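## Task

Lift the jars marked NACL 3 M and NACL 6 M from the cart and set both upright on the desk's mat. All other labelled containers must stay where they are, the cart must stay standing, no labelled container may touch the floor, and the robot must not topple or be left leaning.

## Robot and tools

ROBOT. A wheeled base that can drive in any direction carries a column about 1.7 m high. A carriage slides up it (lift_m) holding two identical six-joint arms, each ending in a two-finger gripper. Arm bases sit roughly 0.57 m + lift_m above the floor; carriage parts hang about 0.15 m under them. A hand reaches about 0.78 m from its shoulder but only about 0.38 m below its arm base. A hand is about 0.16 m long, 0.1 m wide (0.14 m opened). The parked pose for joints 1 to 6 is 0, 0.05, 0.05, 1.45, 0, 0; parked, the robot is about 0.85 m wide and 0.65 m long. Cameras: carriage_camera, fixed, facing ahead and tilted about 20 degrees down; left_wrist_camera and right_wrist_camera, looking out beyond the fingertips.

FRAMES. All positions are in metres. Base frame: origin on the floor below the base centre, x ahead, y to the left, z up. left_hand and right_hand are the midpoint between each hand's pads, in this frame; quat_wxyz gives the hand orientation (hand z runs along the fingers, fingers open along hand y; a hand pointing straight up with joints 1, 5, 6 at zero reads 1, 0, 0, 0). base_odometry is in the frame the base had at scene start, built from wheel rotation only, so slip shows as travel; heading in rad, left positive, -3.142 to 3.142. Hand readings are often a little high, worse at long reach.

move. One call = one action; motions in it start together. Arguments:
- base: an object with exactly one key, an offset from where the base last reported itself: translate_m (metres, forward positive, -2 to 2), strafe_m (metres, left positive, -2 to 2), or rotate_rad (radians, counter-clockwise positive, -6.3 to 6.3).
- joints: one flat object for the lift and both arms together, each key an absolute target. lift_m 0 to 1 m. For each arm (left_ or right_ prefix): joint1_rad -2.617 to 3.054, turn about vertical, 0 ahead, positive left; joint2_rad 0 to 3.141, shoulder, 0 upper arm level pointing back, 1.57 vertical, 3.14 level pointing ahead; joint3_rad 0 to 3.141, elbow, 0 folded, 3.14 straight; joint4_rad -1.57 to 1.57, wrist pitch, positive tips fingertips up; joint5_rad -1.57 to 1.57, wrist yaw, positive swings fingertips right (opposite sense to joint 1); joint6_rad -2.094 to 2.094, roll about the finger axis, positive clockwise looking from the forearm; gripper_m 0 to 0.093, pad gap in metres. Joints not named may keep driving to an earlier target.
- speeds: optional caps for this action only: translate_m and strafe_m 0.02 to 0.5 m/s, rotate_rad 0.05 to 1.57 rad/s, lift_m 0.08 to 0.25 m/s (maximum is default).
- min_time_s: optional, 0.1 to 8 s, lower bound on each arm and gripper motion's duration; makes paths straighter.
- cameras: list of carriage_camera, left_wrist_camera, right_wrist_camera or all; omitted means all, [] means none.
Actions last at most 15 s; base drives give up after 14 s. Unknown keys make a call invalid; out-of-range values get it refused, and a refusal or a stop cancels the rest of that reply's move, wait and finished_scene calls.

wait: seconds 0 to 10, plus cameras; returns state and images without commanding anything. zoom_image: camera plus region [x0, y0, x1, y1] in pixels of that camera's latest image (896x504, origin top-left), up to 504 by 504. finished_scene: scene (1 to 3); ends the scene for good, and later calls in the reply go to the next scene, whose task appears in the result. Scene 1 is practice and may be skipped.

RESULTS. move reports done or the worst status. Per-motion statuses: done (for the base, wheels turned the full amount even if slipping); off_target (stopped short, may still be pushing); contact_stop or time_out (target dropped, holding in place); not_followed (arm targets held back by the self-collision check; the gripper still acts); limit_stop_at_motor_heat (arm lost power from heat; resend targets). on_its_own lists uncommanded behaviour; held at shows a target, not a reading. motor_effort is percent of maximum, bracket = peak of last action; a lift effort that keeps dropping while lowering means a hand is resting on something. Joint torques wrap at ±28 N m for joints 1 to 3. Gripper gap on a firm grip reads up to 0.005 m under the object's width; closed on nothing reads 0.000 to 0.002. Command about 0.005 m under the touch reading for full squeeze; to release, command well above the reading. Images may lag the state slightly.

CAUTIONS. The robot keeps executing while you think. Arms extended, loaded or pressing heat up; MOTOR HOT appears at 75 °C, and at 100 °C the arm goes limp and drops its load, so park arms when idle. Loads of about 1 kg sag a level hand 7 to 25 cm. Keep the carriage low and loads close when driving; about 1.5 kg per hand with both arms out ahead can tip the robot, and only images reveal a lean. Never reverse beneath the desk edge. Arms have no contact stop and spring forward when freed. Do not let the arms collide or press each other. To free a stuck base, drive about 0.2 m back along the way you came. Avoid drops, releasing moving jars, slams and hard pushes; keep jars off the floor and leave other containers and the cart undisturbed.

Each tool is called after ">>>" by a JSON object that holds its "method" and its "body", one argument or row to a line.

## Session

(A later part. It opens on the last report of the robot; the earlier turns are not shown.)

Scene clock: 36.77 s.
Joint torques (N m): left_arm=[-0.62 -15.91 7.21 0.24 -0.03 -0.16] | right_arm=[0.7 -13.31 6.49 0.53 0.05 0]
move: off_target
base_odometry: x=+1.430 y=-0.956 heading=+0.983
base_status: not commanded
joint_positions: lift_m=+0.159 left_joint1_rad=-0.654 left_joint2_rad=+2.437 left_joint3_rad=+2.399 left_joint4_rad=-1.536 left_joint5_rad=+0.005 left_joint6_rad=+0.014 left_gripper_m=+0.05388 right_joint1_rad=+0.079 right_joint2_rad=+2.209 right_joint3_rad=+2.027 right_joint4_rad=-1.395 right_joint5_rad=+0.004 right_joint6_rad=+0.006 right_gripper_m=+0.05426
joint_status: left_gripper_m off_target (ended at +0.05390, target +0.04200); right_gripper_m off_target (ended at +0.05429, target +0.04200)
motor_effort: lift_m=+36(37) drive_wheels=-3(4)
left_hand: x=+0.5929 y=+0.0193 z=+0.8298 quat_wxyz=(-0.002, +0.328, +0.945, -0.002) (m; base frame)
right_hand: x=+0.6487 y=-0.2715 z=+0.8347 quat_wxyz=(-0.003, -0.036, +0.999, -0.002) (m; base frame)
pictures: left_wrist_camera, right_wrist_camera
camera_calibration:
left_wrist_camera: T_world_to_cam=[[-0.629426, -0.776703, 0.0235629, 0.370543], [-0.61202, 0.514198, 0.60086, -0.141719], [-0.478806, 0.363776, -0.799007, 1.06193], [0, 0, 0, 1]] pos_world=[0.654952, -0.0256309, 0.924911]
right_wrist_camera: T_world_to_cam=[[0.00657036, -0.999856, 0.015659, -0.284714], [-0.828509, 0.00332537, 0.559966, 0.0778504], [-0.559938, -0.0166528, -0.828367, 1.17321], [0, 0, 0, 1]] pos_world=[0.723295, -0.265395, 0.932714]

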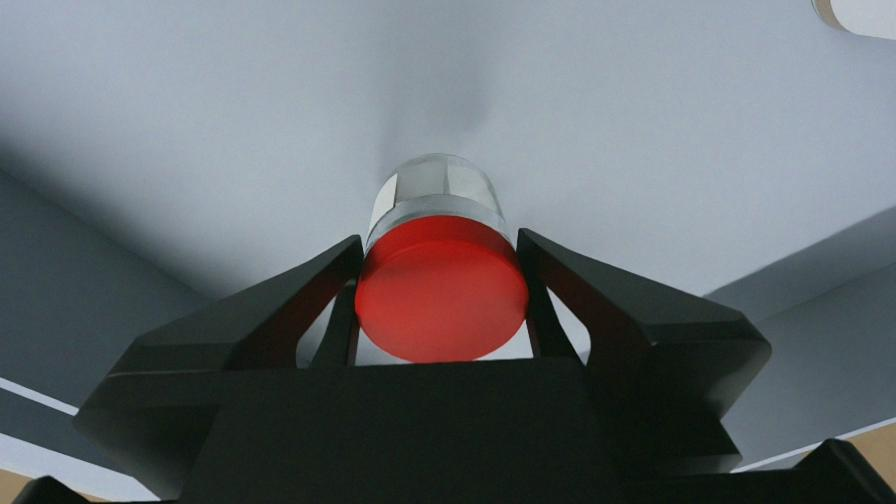

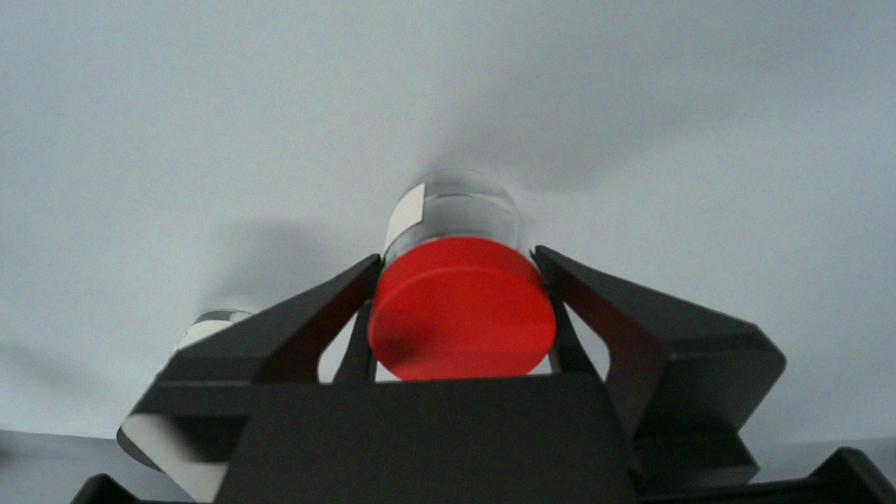

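>>> {"method": "move", "body": {
  "joints": {"lift_m":0.38},
  "cameras": []
}}

>>> {"method": "move", "body": {
  "joints": {"left_joint1_rad":0,"left_joint2_rad":1.2,"left_joint3_rad":1.2,"left_joint4_rad":-1.54,"right_joint1_rad":0,"right_joint2_rad":1.2,"right_joint3_rad":1.2,"right_joint4_rad":-1.54},
  "min_time_s": 1.5,
  "base": {"translate_m":-0.12},
  "cameras": []
}}

>>> {"method": "move", "body": {
  "base": {"strafe_m":1.05},
  "cameras": ["carriage_camera"]
}}

Scene clock: 41.53 s.
Joint torques (N m): left_arm=[-0.62 -16.38 7.38 0.23 -0.03 -0.16] | right_arm=[0.7 -13.33 6.65 0.5 0.05 0]
move: done
base_odometry: x=+1.430 y=-0.956 heading=+0.983
base_status: not commanded
joint_positions: lift_m=+0.380 left_joint1_rad=-0.654 left_joint2_rad=+2.443 left_joint3_rad=+2.399 left_joint4_rad=-1.537 left_joint5_rad=+0.005 left_joint6_rad=+0.014 left_gripper_m=+0.05388 right_joint1_rad=+0.079 right_joint2_rad=+2.209 right_joint3_rad=+2.024 right_joint4_rad=-1.393 right_joint5_rad=+0.004 right_joint6_rad=+0.006 right_gripper_m=+0.05426
joint_status: all done
motor_effort: lift_m=+42(51) drive_wheels=-4(8)
left_hand: x=+0.5927 y=+0.0195 z=+1.0474 quat_wxyz=(-0.006, +0.328, +0.945, -0.001) (m; base frame)
right_hand: x=+0.6487 y=-0.2715 z=+1.0546 quat_wxyz=(-0.003, -0.036, +0.999, -0.002) (m; base frame)
pictures: none
No camera images: "cameras" was empty.

Scene clock: 43.33 s.
Joint torques (N m): left_arm=[0.13 -4.78 4.77 0.41 0.01 -0.16] | right_arm=[-0.43 -4.27 5.83 0.45 0.05 0]
move: done
base_odometry: x=+1.363 y=-1.056 heading=+0.983
base_status: done
joint_positions: lift_m=+0.380 left_joint1_rad=-0.006 left_joint2_rad=+1.215 left_joint3_rad=+1.209 left_joint4_rad=-1.550 left_joint5_rad=+0.001 left_joint6_rad=+0.014 left_gripper_m=+0.05387 right_joint1_rad=+0.006 right_joint2_rad=+1.215 right_joint3_rad=+1.203 right_joint4_rad=-1.537 right_joint5_rad=+0.004 right_joint6_rad=+0.006 right_gripper_m=+0.05426
joint_status: all done
motor_effort: lift_m=+42(43) drive_wheels=+0(16)
left_hand: x=+0.3995 y=+0.3031 z=+1.1344 quat_wxyz=(+0.007, +0.010, +1.000, -0.001) (m; base frame)
right_hand: x=+0.4017 y=-0.3040 z=+1.1332 quat_wxyz=(+0.012, +0.000, +1.000, -0.002) (m; base frame)
pictures: none
No camera images: "cameras" was empty.

Scene clock: 47.90 s.
Joint torques (N m): left_arm=[-0.14 -4.77 4.78 0.41 -0.01 -0.16] | right_arm=[-0.2 -4.31 5.87 0.46 0.04 0]
move: done
base_odometry: x=+0.489 y=-0.474 heading=+0.983
base_status: done
joint_positions: lift_m=+0.380 left_joint1_rad=-0.004 left_joint2_rad=+1.215 left_joint3_rad=+1.209 left_joint4_rad=-1.549 left_joint5_rad=+0.003 left_joint6_rad=+0.014 left_gripper_m=+0.05387 right_joint1_rad=+0.004 right_joint2_rad=+1.215 right_joint3_rad=+1.203 right_joint4_rad=-1.537 right_joint5_rad=+0.004 right_joint6_rad=+0.006 right_gripper_m=+0.05426
joint_status: not commanded
motor_effort: lift_m=+42(43) drive_wheels=+0(18)
left_hand: x=+0.3997 y=+0.3031 z=+1.1344 quat_wxyz=(+0.008, +0.009, +1.000, -0.001) (m; base frame)
right_hand: x=+0.4017 y=-0.3044 z=+1.1332 quat_wxyz=(+0.012, +0.001, +1.000, -0.002) (m; base frame)
pictures: carriage_camera
camera_calibration:
carriage_camera: T_world_to_cam=[[-0.0301167, -0.999264, -0.0237735, 0.0364973], [-0.352417, 0.0328724, -0.935266, 1.33402], [0.935359, -0.0197889, -0.353147, 0.36151], [0, 0, 0, 1]] pos_world=[0.133088, -0.000228057, 1.3762]

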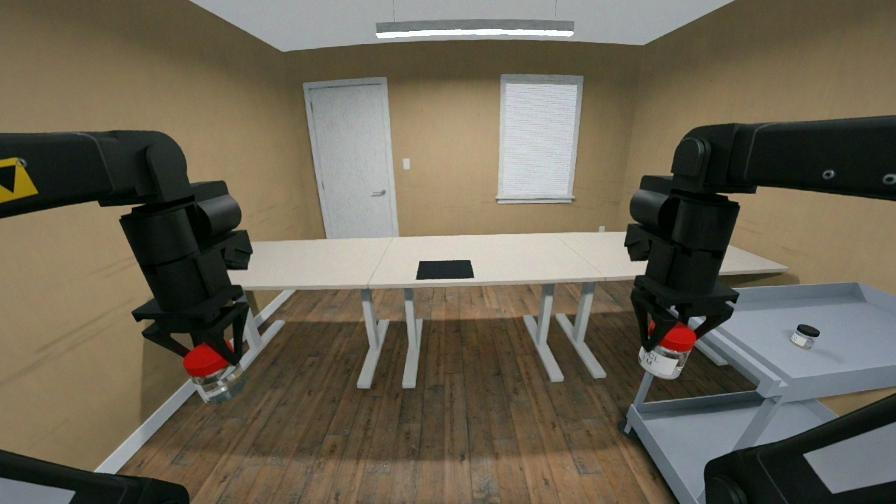

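>>> {"method": "move", "body": {
  "base": {"translate_m":0.65},
  "cameras": ["carriage_camera"]
}}

Scene clock: 51.73 s.
Joint torques (N m): left_arm=[-0.03 -4.53 4.71 0.42 -0.01 -0.16] | right_arm=[-0.17 -3.92 5.85 0.4 0.04 0]
move: done
base_odometry: x=+0.849 y=+0.067 heading=+0.983
base_status: done
joint_positions: lift_m=+0.380 left_joint1_rad=-0.004 left_joint2_rad=+1.211 left_joint3_rad=+1.209 left_joint4_rad=-1.544 left_joint5_rad=+0.003 left_joint6_rad=+0.014 left_gripper_m=+0.05387 right_joint1_rad=+0.004 right_joint2_rad=+1.211 right_joint3_rad=+1.203 right_joint4_rad=-1.538 right_joint5_rad=+0.004 right_joint6_rad=+0.006 right_gripper_m=+0.05426
joint_status: not commanded
motor_effort: lift_m=+43(43) drive_wheels=-3(23)
left_hand: x=+0.4006 y=+0.3031 z=+1.1350 quat_wxyz=(+0.012, +0.009, +1.000, -0.001) (m; base frame)
right_hand: x=+0.4012 y=-0.3044 z=+1.1337 quat_wxyz=(+0.013, +0.001, +1.000, -0.002) (m; base frame)
pictures: carriage_camera
camera_calibration:
carriage_camera: T_world_to_cam=[[-0.0301167, -0.999264, -0.0237735, 0.0364973], [-0.352417, 0.0328724, -0.935266, 1.33402], [0.935359, -0.0197889, -0.353147, 0.36151], [0, 0, 0, 1]] pos_world=[0.133088, -0.000228057, 1.3762]

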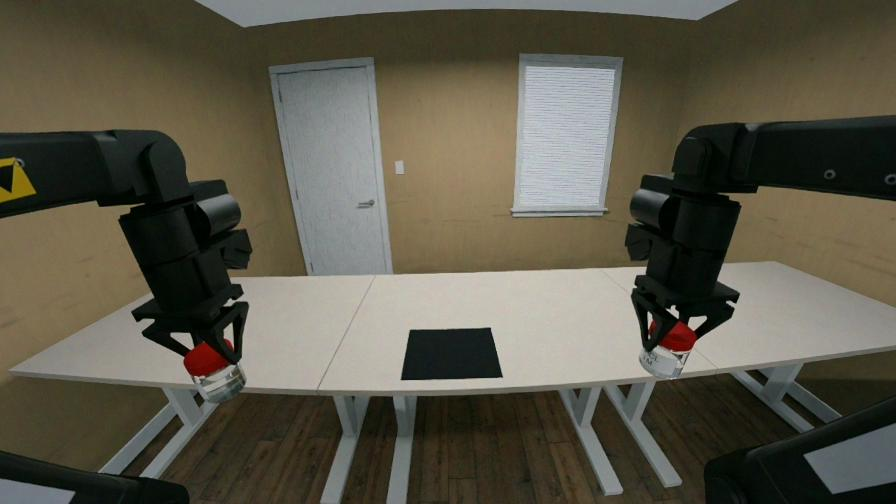

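>>> {"method": "move", "body": {
  "base": {"translate_m":0.25},
  "speeds": {"translate_m":0.3},
  "joints": {"left_joint1_rad":-0.535,"right_joint1_rad":0.485,"left_joint2_rad":2.35,"left_joint3_rad":2.34,"right_joint2_rad":2.35,"right_joint3_rad":2.34,"right_joint4_rad":-1.54,"left_joint4_rad":-1.54},
  "min_time_s": 1.5,
  "cameras": ["carriage_camera"]
}}

>>> {"method": "move", "body": {
  "joints": {"lift_m":0.15}
}}

Scene clock: 55.13 s.
Joint torques (N m): left_arm=[-0.91 -14.58 8.57 0.17 0.01 -0.16] | right_arm=[0.62 -11.36 8.34 0.31 0.05 0.01]
move: done
base_odometry: x=+0.988 y=+0.275 heading=+0.984
base_status: done
joint_positions: lift_m=+0.380 left_joint1_rad=-0.531 left_joint2_rad=+2.349 left_joint3_rad=+2.306 left_joint4_rad=-1.530 left_joint5_rad=+0.001 left_joint6_rad=+0.013 left_gripper_m=+0.05387 right_joint1_rad=+0.481 right_joint2_rad=+2.344 right_joint3_rad=+2.315 right_joint4_rad=-1.531 right_joint5_rad=+0.004 right_joint6_rad=+0.006 right_gripper_m=+0.05426
joint_status: all done
motor_effort: lift_m=+42(43) drive_wheels=-4(21)
left_hand: x=+0.6122 y=+0.0753 z=+1.0657 quat_wxyz=(-0.001, +0.269, +0.963, +0.000) (m; base frame)
right_hand: x=+0.6251 y=-0.0952 z=+1.0703 quat_wxyz=(+0.006, -0.235, +0.972, -0.001) (m; base frame)
pictures: carriage_camera
camera_calibration:
carriage_camera: T_world_to_cam=[[-0.0301167, -0.999264, -0.0237735, 0.0364973], [-0.352417, 0.0328724, -0.935266, 1.33402], [0.935359, -0.0197889, -0.353147, 0.361511], [0, 0, 0, 1]] pos_world=[0.133088, -0.000228057, 1.3762]

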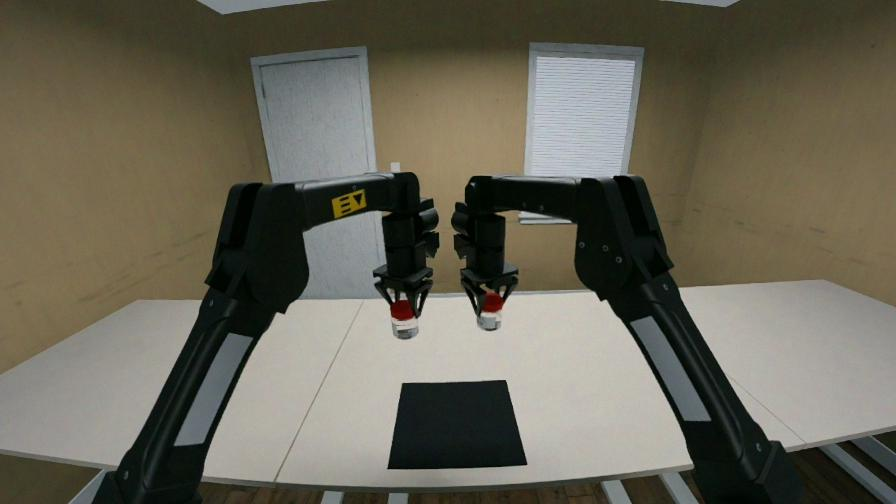

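Scene clock: 56.60 s.
Joint torques (N m): left_arm=[-0.79 -15.79 7.36 0.19 0.01 -0.16] | right_arm=[0.77 -12.15 7.65 0.35 0.04 0]
move: done
base_odometry: x=+0.988 y=+0.275 heading=+0.984
base_status: not commanded
joint_positions: lift_m=+0.150 left_joint1_rad=-0.531 left_joint2_rad=+2.360 left_joint3_rad=+2.317 left_joint4_rad=-1.532 left_joint5_rad=+0.001 left_joint6_rad=+0.013 left_gripper_m=+0.05387 right_joint1_rad=+0.481 right_joint2_rad=+2.353 right_joint3_rad=+2.324 right_joint4_rad=-1.532 right_joint5_rad=+0.004 right_joint6_rad=+0.006 right_gripper_m=+0.05426
joint_status: all done
motor_effort: lift_m=+36(37) drive_wheels=-3(8)
left_hand: x=+0.6135 y=+0.0745 z=+0.8340 quat_wxyz=(-0.003, +0.269, +0.963, +0.000) (m; base frame)
right_hand: x=+0.6263 y=-0.0946 z=+0.8390 quat_wxyz=(+0.005, -0.235, +0.972, -0.001) (m; base frame)
pictures: carriage_camera, left_wrist_camera, right_wrist_camera
camera_calibration:
carriage_camera: T_world_to_cam=[[-0.0301167, -0.999264, -0.0237735, 0.0310415], [-0.352417, 0.0328724, -0.935266, 1.11939], [0.935359, -0.0197889, -0.353147, 0.280467], [0, 0, 0, 1]] pos_world=[0.133088, -0.000228057, 1.14671]
left_wrist_camera: T_world_to_cam=[[-0.529217, -0.848273, 0.0190478, 0.373925], [-0.670776, 0.432017, 0.602844, -0.119517], [-0.519605, 0.306258, -0.797632, 1.0832], [0, 0, 0, 1]] pos_world=[0.680557, 0.0370836, 0.928926]
right_wrist_camera: T_world_to_cam=[[0.39746, -0.917505, 0.0145337, -0.343817], [-0.771289, -0.325455, 0.546985, 0.000159228], [-0.497132, -0.228614, -0.837016, 1.11505], [0, 0, 0, 1]] pos_world=[0.691105, -0.0604849, 0.938228]

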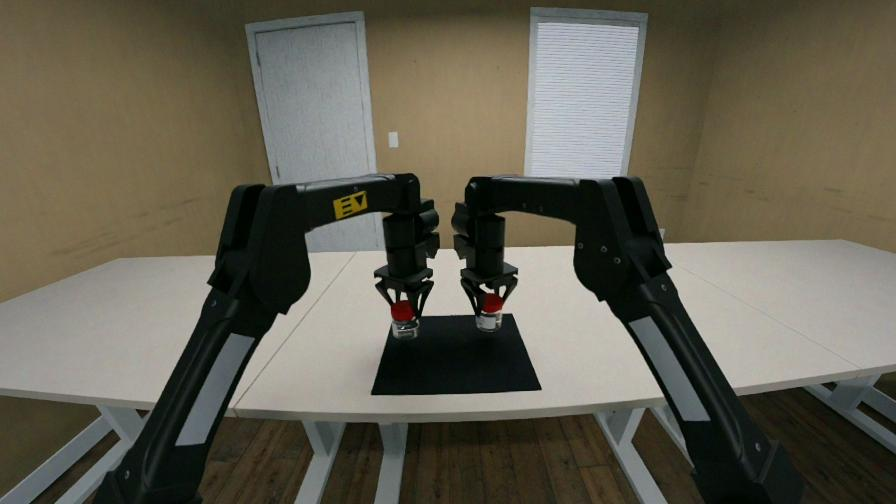

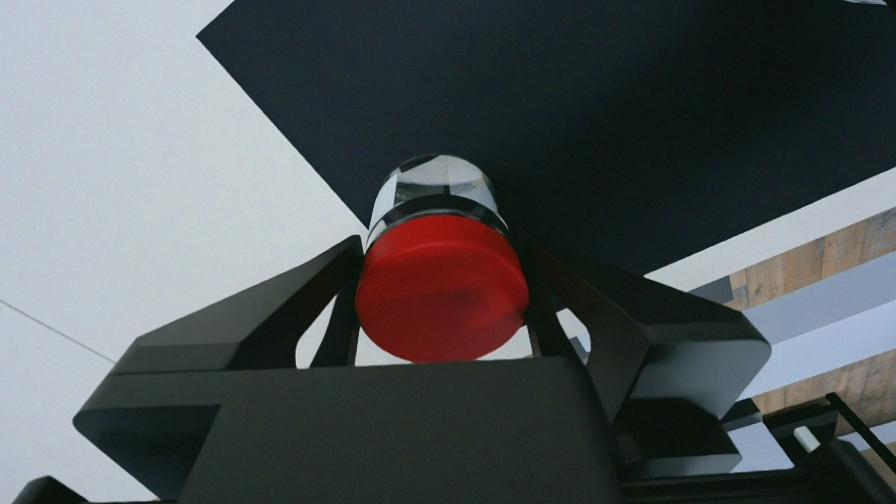

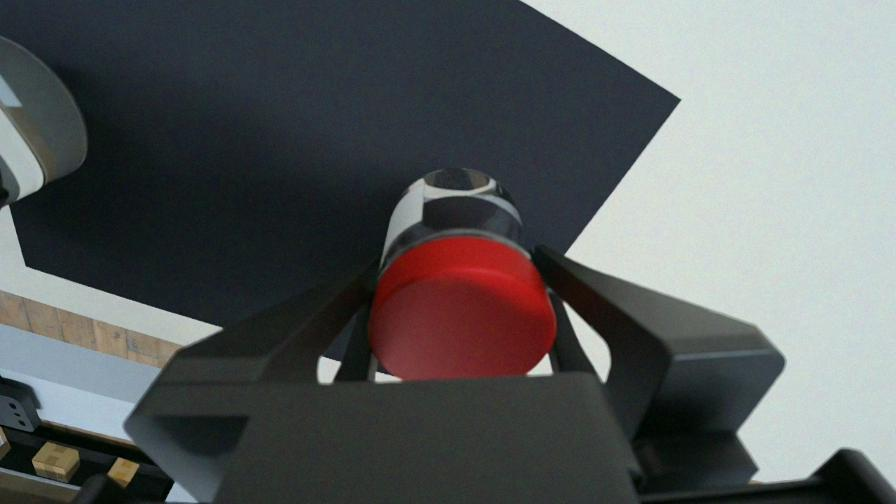

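>>> {"method": "move", "body": {
  "joints": {"lift_m":0.118,"left_joint1_rad":-0.55},
  "speeds": {"lift_m":0.08},
  "cameras": ["left_wrist_camera","right_wrist_camera"]
}}

>>> {"method": "move", "body": {
  "joints": {"lift_m":0.108},
  "speeds": {"lift_m":0.08},
  "cameras": ["left_wrist_camera","right_wrist_camera"]
}}

Scene clock: 59.07 s.
Joint torques (N m): left_arm=[-0.77 -15.82 7.35 0.2 -0.01 -0.16] | right_arm=[0.66 -12.23 7.41 0.36 0.06 0.01]
move: done
base_odometry: x=+0.988 y=+0.275 heading=+0.984
base_status: not commanded
joint_positions: lift_m=+0.118 left_joint1_rad=-0.547 left_joint2_rad=+2.360 left_joint3_rad=+2.318 left_joint4_rad=-1.537 left_joint5_rad=+0.001 left_joint6_rad=+0.013 left_gripper_m=+0.05387 right_joint1_rad=+0.481 right_joint2_rad=+2.353 right_joint3_rad=+2.326 right_joint4_rad=-1.533 right_joint5_rad=+0.004 right_joint6_rad=+0.006 right_gripper_m=+0.05426
joint_status: all done
motor_effort: lift_m=+34(36) drive_wheels=+8(8)
left_hand: x=+0.6091 y=+0.0688 z=+0.8026 quat_wxyz=(-0.004, +0.276, +0.961, +0.000) (m; base frame)
right_hand: x=+0.6266 y=-0.0944 z=+0.8078 quat_wxyz=(+0.006, -0.235, +0.972, -0.001) (m; base frame)
pictures: left_wrist_camera, right_wrist_camera
camera_calibration:
left_wrist_camera: T_world_to_cam=[[-0.542363, -0.839918, 0.0195104, 0.374419], [-0.662244, 0.441692, 0.605262, -0.108837], [-0.516988, 0.315351, -0.795787, 1.0539], [0, 0, 0, 1]] pos_world=[0.675847, 0.0302059, 0.897249]
right_wrist_camera: T_world_to_cam=[[0.397435, -0.917517, 0.0143965, -0.343213], [-0.772212, -0.325937, 0.545393, 0.0193643], [-0.495715, -0.227875, -0.838057, 1.08911], [0, 0, 0, 1]] pos_world=[0.691245, -0.0604119, 0.907114]

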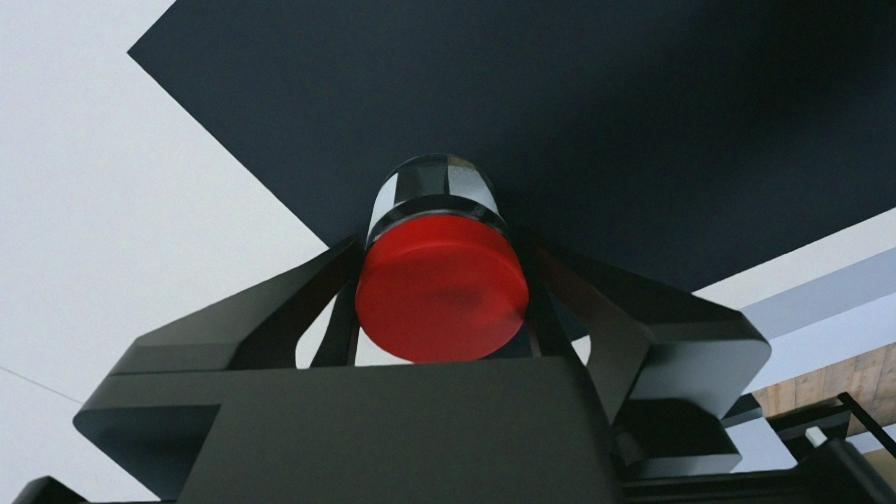

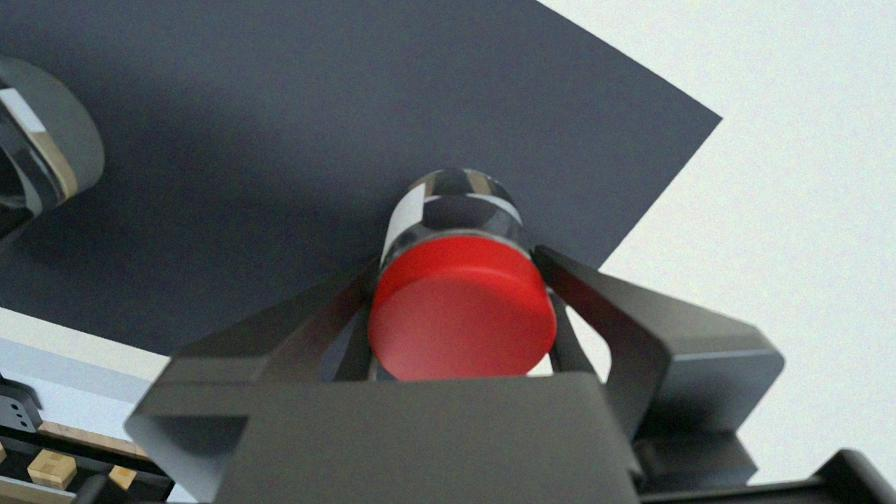

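Scene clock: 59.57 s.
Joint torques (N m): left_arm=[-0.68 -14.74 5.94 0.41 0 -0.15] | right_arm=[0.54 -11.25 5.71 0.58 0.06 0]
move: done
base_odometry: x=+0.988 y=+0.275 heading=+0.984
base_status: not commanded
joint_positions: lift_m=+0.109 left_joint1_rad=-0.547 left_joint2_rad=+2.349 left_joint3_rad=+2.334 left_joint4_rad=-1.550 left_joint5_rad=+0.002 left_joint6_rad=+0.013 left_gripper_m=+0.05387 right_joint1_rad=+0.481 right_joint2_rad=+2.344 right_joint3_rad=+2.345 right_joint4_rad=-1.547 right_joint5_rad=+0.004 right_joint6_rad=+0.006 right_gripper_m=+0.05426
joint_status: all done
motor_effort: lift_m=+31(33) drive_wheels=+8(8)
left_hand: x=+0.6089 y=+0.0689 z=+0.8014 quat_wxyz=(+0.002, +0.276, +0.961, -0.001) (m; base frame)
right_hand: x=+0.6266 y=-0.0944 z=+0.8067 quat_wxyz=(+0.013, -0.235, +0.972, +0.001) (m; base frame)
pictures: left_wrist_camera, right_wrist_camera
camera_calibration:
left_wrist_camera: T_world_to_cam=[[-0.542581, -0.839776, 0.0195347, 0.374474], [-0.668967, 0.446052, 0.594576, -0.0959438], [-0.508025, 0.309538, -0.803802, 1.05424], [0, 0, 0, 1]] pos_world=[0.674579, 0.0309437, 0.89713]
right_wrist_camera: T_world_to_cam=[[0.397266, -0.917606, 0.0134071, -0.342302], [-0.778783, -0.329364, 0.533869, 0.0330592], [-0.485466, -0.222529, -0.845461, 1.08823], [0, 0, 0, 1]] pos_world=[0.690029, -0.0610462, 0.906996]

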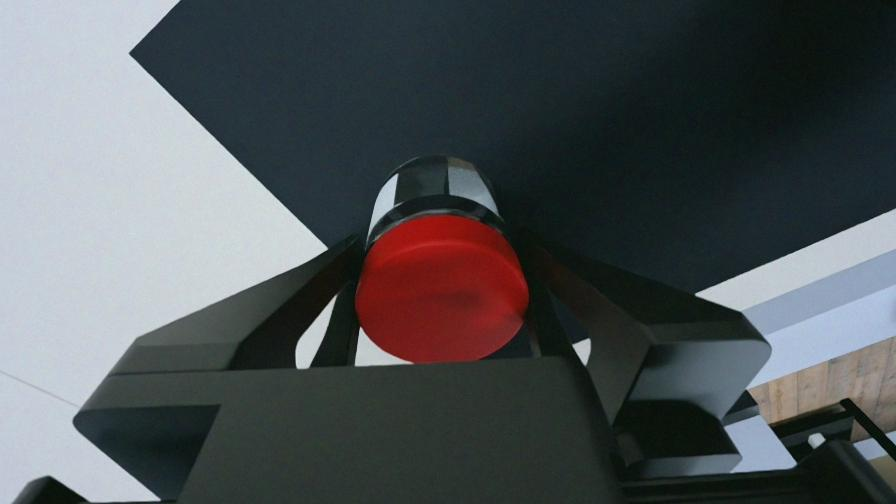

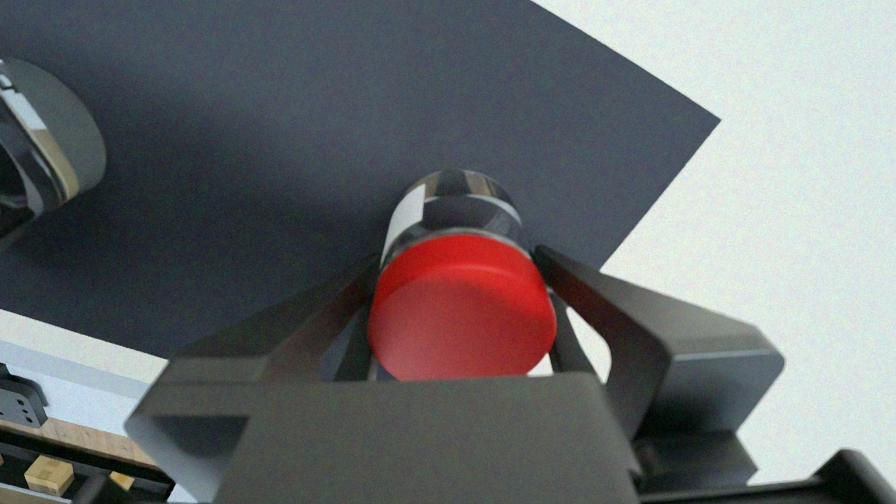

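>>> {"method": "move", "body": {
  "joints": {"left_gripper_m":0.078,"right_gripper_m":0.078},
  "min_time_s": 1.2,
  "cameras": []
}}

>>> {"method": "move", "body": {
  "joints": {"lift_m":0.3},
  "speeds": {"lift_m":0.12}
}}

Scene clock: 61.73 s.
Joint torques (N m): left_arm=[-0.75 -14.57 6.04 0.38 0.01 -0.16] | right_arm=[0.76 -11.26 5.86 0.55 0.04 0]
move: done
base_odometry: x=+0.988 y=+0.275 heading=+0.984
base_status: not commanded
joint_positions: lift_m=+0.108 left_joint1_rad=-0.547 left_joint2_rad=+2.350 left_joint3_rad=+2.334 left_joint4_rad=-1.550 left_joint5_rad=+0.002 left_joint6_rad=+0.013 left_gripper_m=+0.07796 right_joint1_rad=+0.481 right_joint2_rad=+2.344 right_joint3_rad=+2.343 right_joint4_rad=-1.546 right_joint5_rad=+0.004 right_joint6_rad=+0.006 right_gripper_m=+0.07789
joint_status: all done
motor_effort: lift_m=+33(34) drive_wheels=+8(8)
left_hand: x=+0.6089 y=+0.0689 z=+0.8010 quat_wxyz=(+0.002, +0.276, +0.961, -0.001) (m; base frame)
right_hand: x=+0.6265 y=-0.0945 z=+0.8061 quat_wxyz=(+0.012, -0.235, +0.972, +0.001) (m; base frame)
pictures: none
No camera images: "cameras" was empty.

Scene clock: 63.73 s.
Joint torques (N m): left_arm=[-0.73 -14.98 6.08 0.36 0 -0.16] | right_arm=[0.49 -11.59 6.28 0.53 0.05 0]
move: done
base_odometry: x=+0.988 y=+0.275 heading=+0.984
base_status: not commanded
joint_positions: lift_m=+0.300 left_joint1_rad=-0.547 left_joint2_rad=+2.354 left_joint3_rad=+2.334 left_joint4_rad=-1.549 left_joint5_rad=+0.002 left_joint6_rad=+0.013 left_gripper_m=+0.07796 right_joint1_rad=+0.481 right_joint2_rad=+2.348 right_joint3_rad=+2.339 right_joint4_rad=-1.546 right_joint5_rad=+0.004 right_joint6_rad=+0.006 right_gripper_m=+0.07789
joint_status: all done
motor_effort: lift_m=+41(51) drive_wheels=+8(8)
left_hand: x=+0.6090 y=+0.0688 z=+0.9904 quat_wxyz=(+0.000, +0.276, +0.961, -0.001) (m; base frame)
right_hand: x=+0.6259 y=-0.0948 z=+0.9946 quat_wxyz=(+0.009, -0.235, +0.972, +0.000) (m; base frame)
pictures: carriage_camera, left_wrist_camera, right_wrist_camera
camera_calibration:
carriage_camera: T_world_to_cam=[[-0.0301167, -0.999264, -0.0237735, 0.0345962], [-0.352417, 0.0328724, -0.935266, 1.25923], [0.935359, -0.0197889, -0.353147, 0.33327], [0, 0, 0, 1]] pos_world=[0.133088, -0.000228057, 1.29623]
left_wrist_camera: T_world_to_cam=[[-0.542511, -0.839819, 0.0196472, 0.370636], [-0.66683, 0.444751, 0.597942, -0.212714], [-0.510901, 0.311289, -0.801298, 1.2054], [0, 0, 0, 1]] pos_world=[0.67507, 0.0306451, 1.08579]
right_wrist_camera: T_world_to_cam=[[0.397368, -0.917552, 0.014012, -0.345533], [-0.774784, -0.327278, 0.540924, -0.0772106], [-0.49174, -0.225802, -0.840955, 1.24591], [0, 0, 0, 1]] pos_world=[0.690146, -0.0609855, 1.09436]

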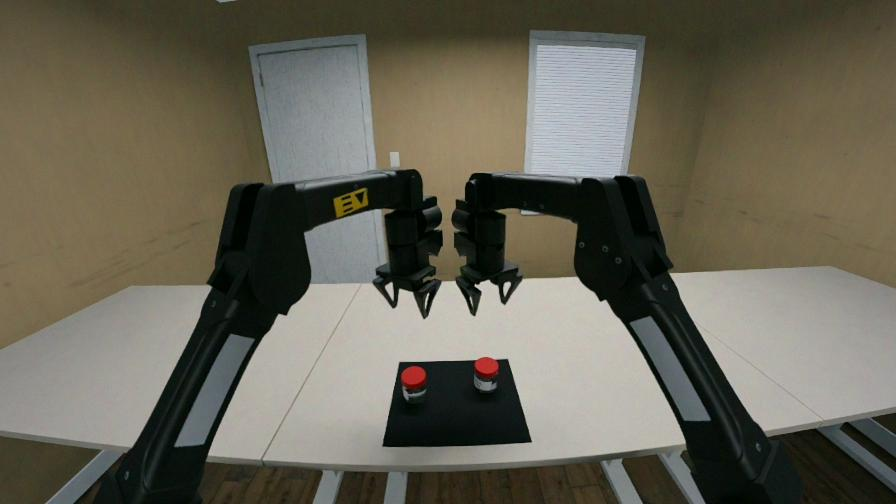

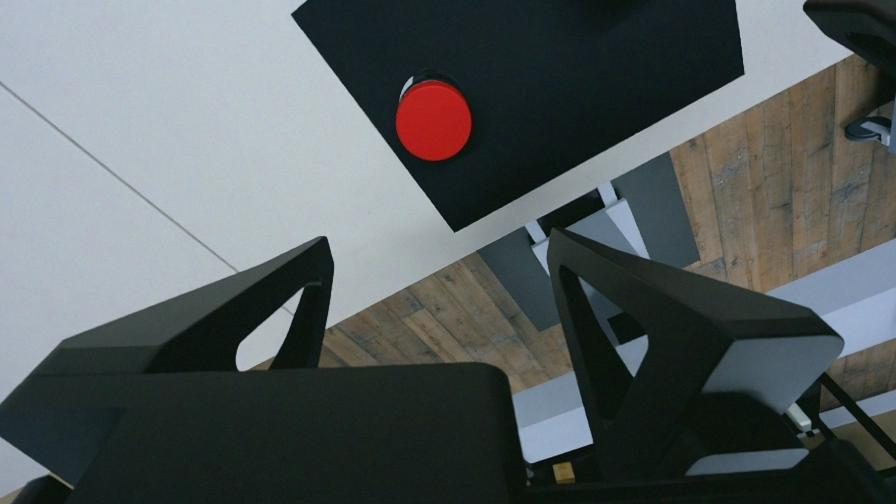

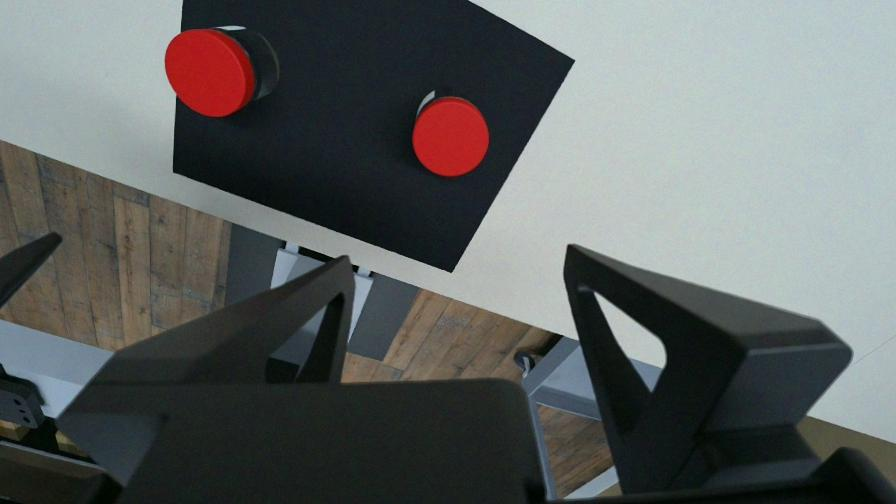

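>>> {"method": "finished_scene", "body": {
  "scene": 3
}}

The scene is finished: the task was done.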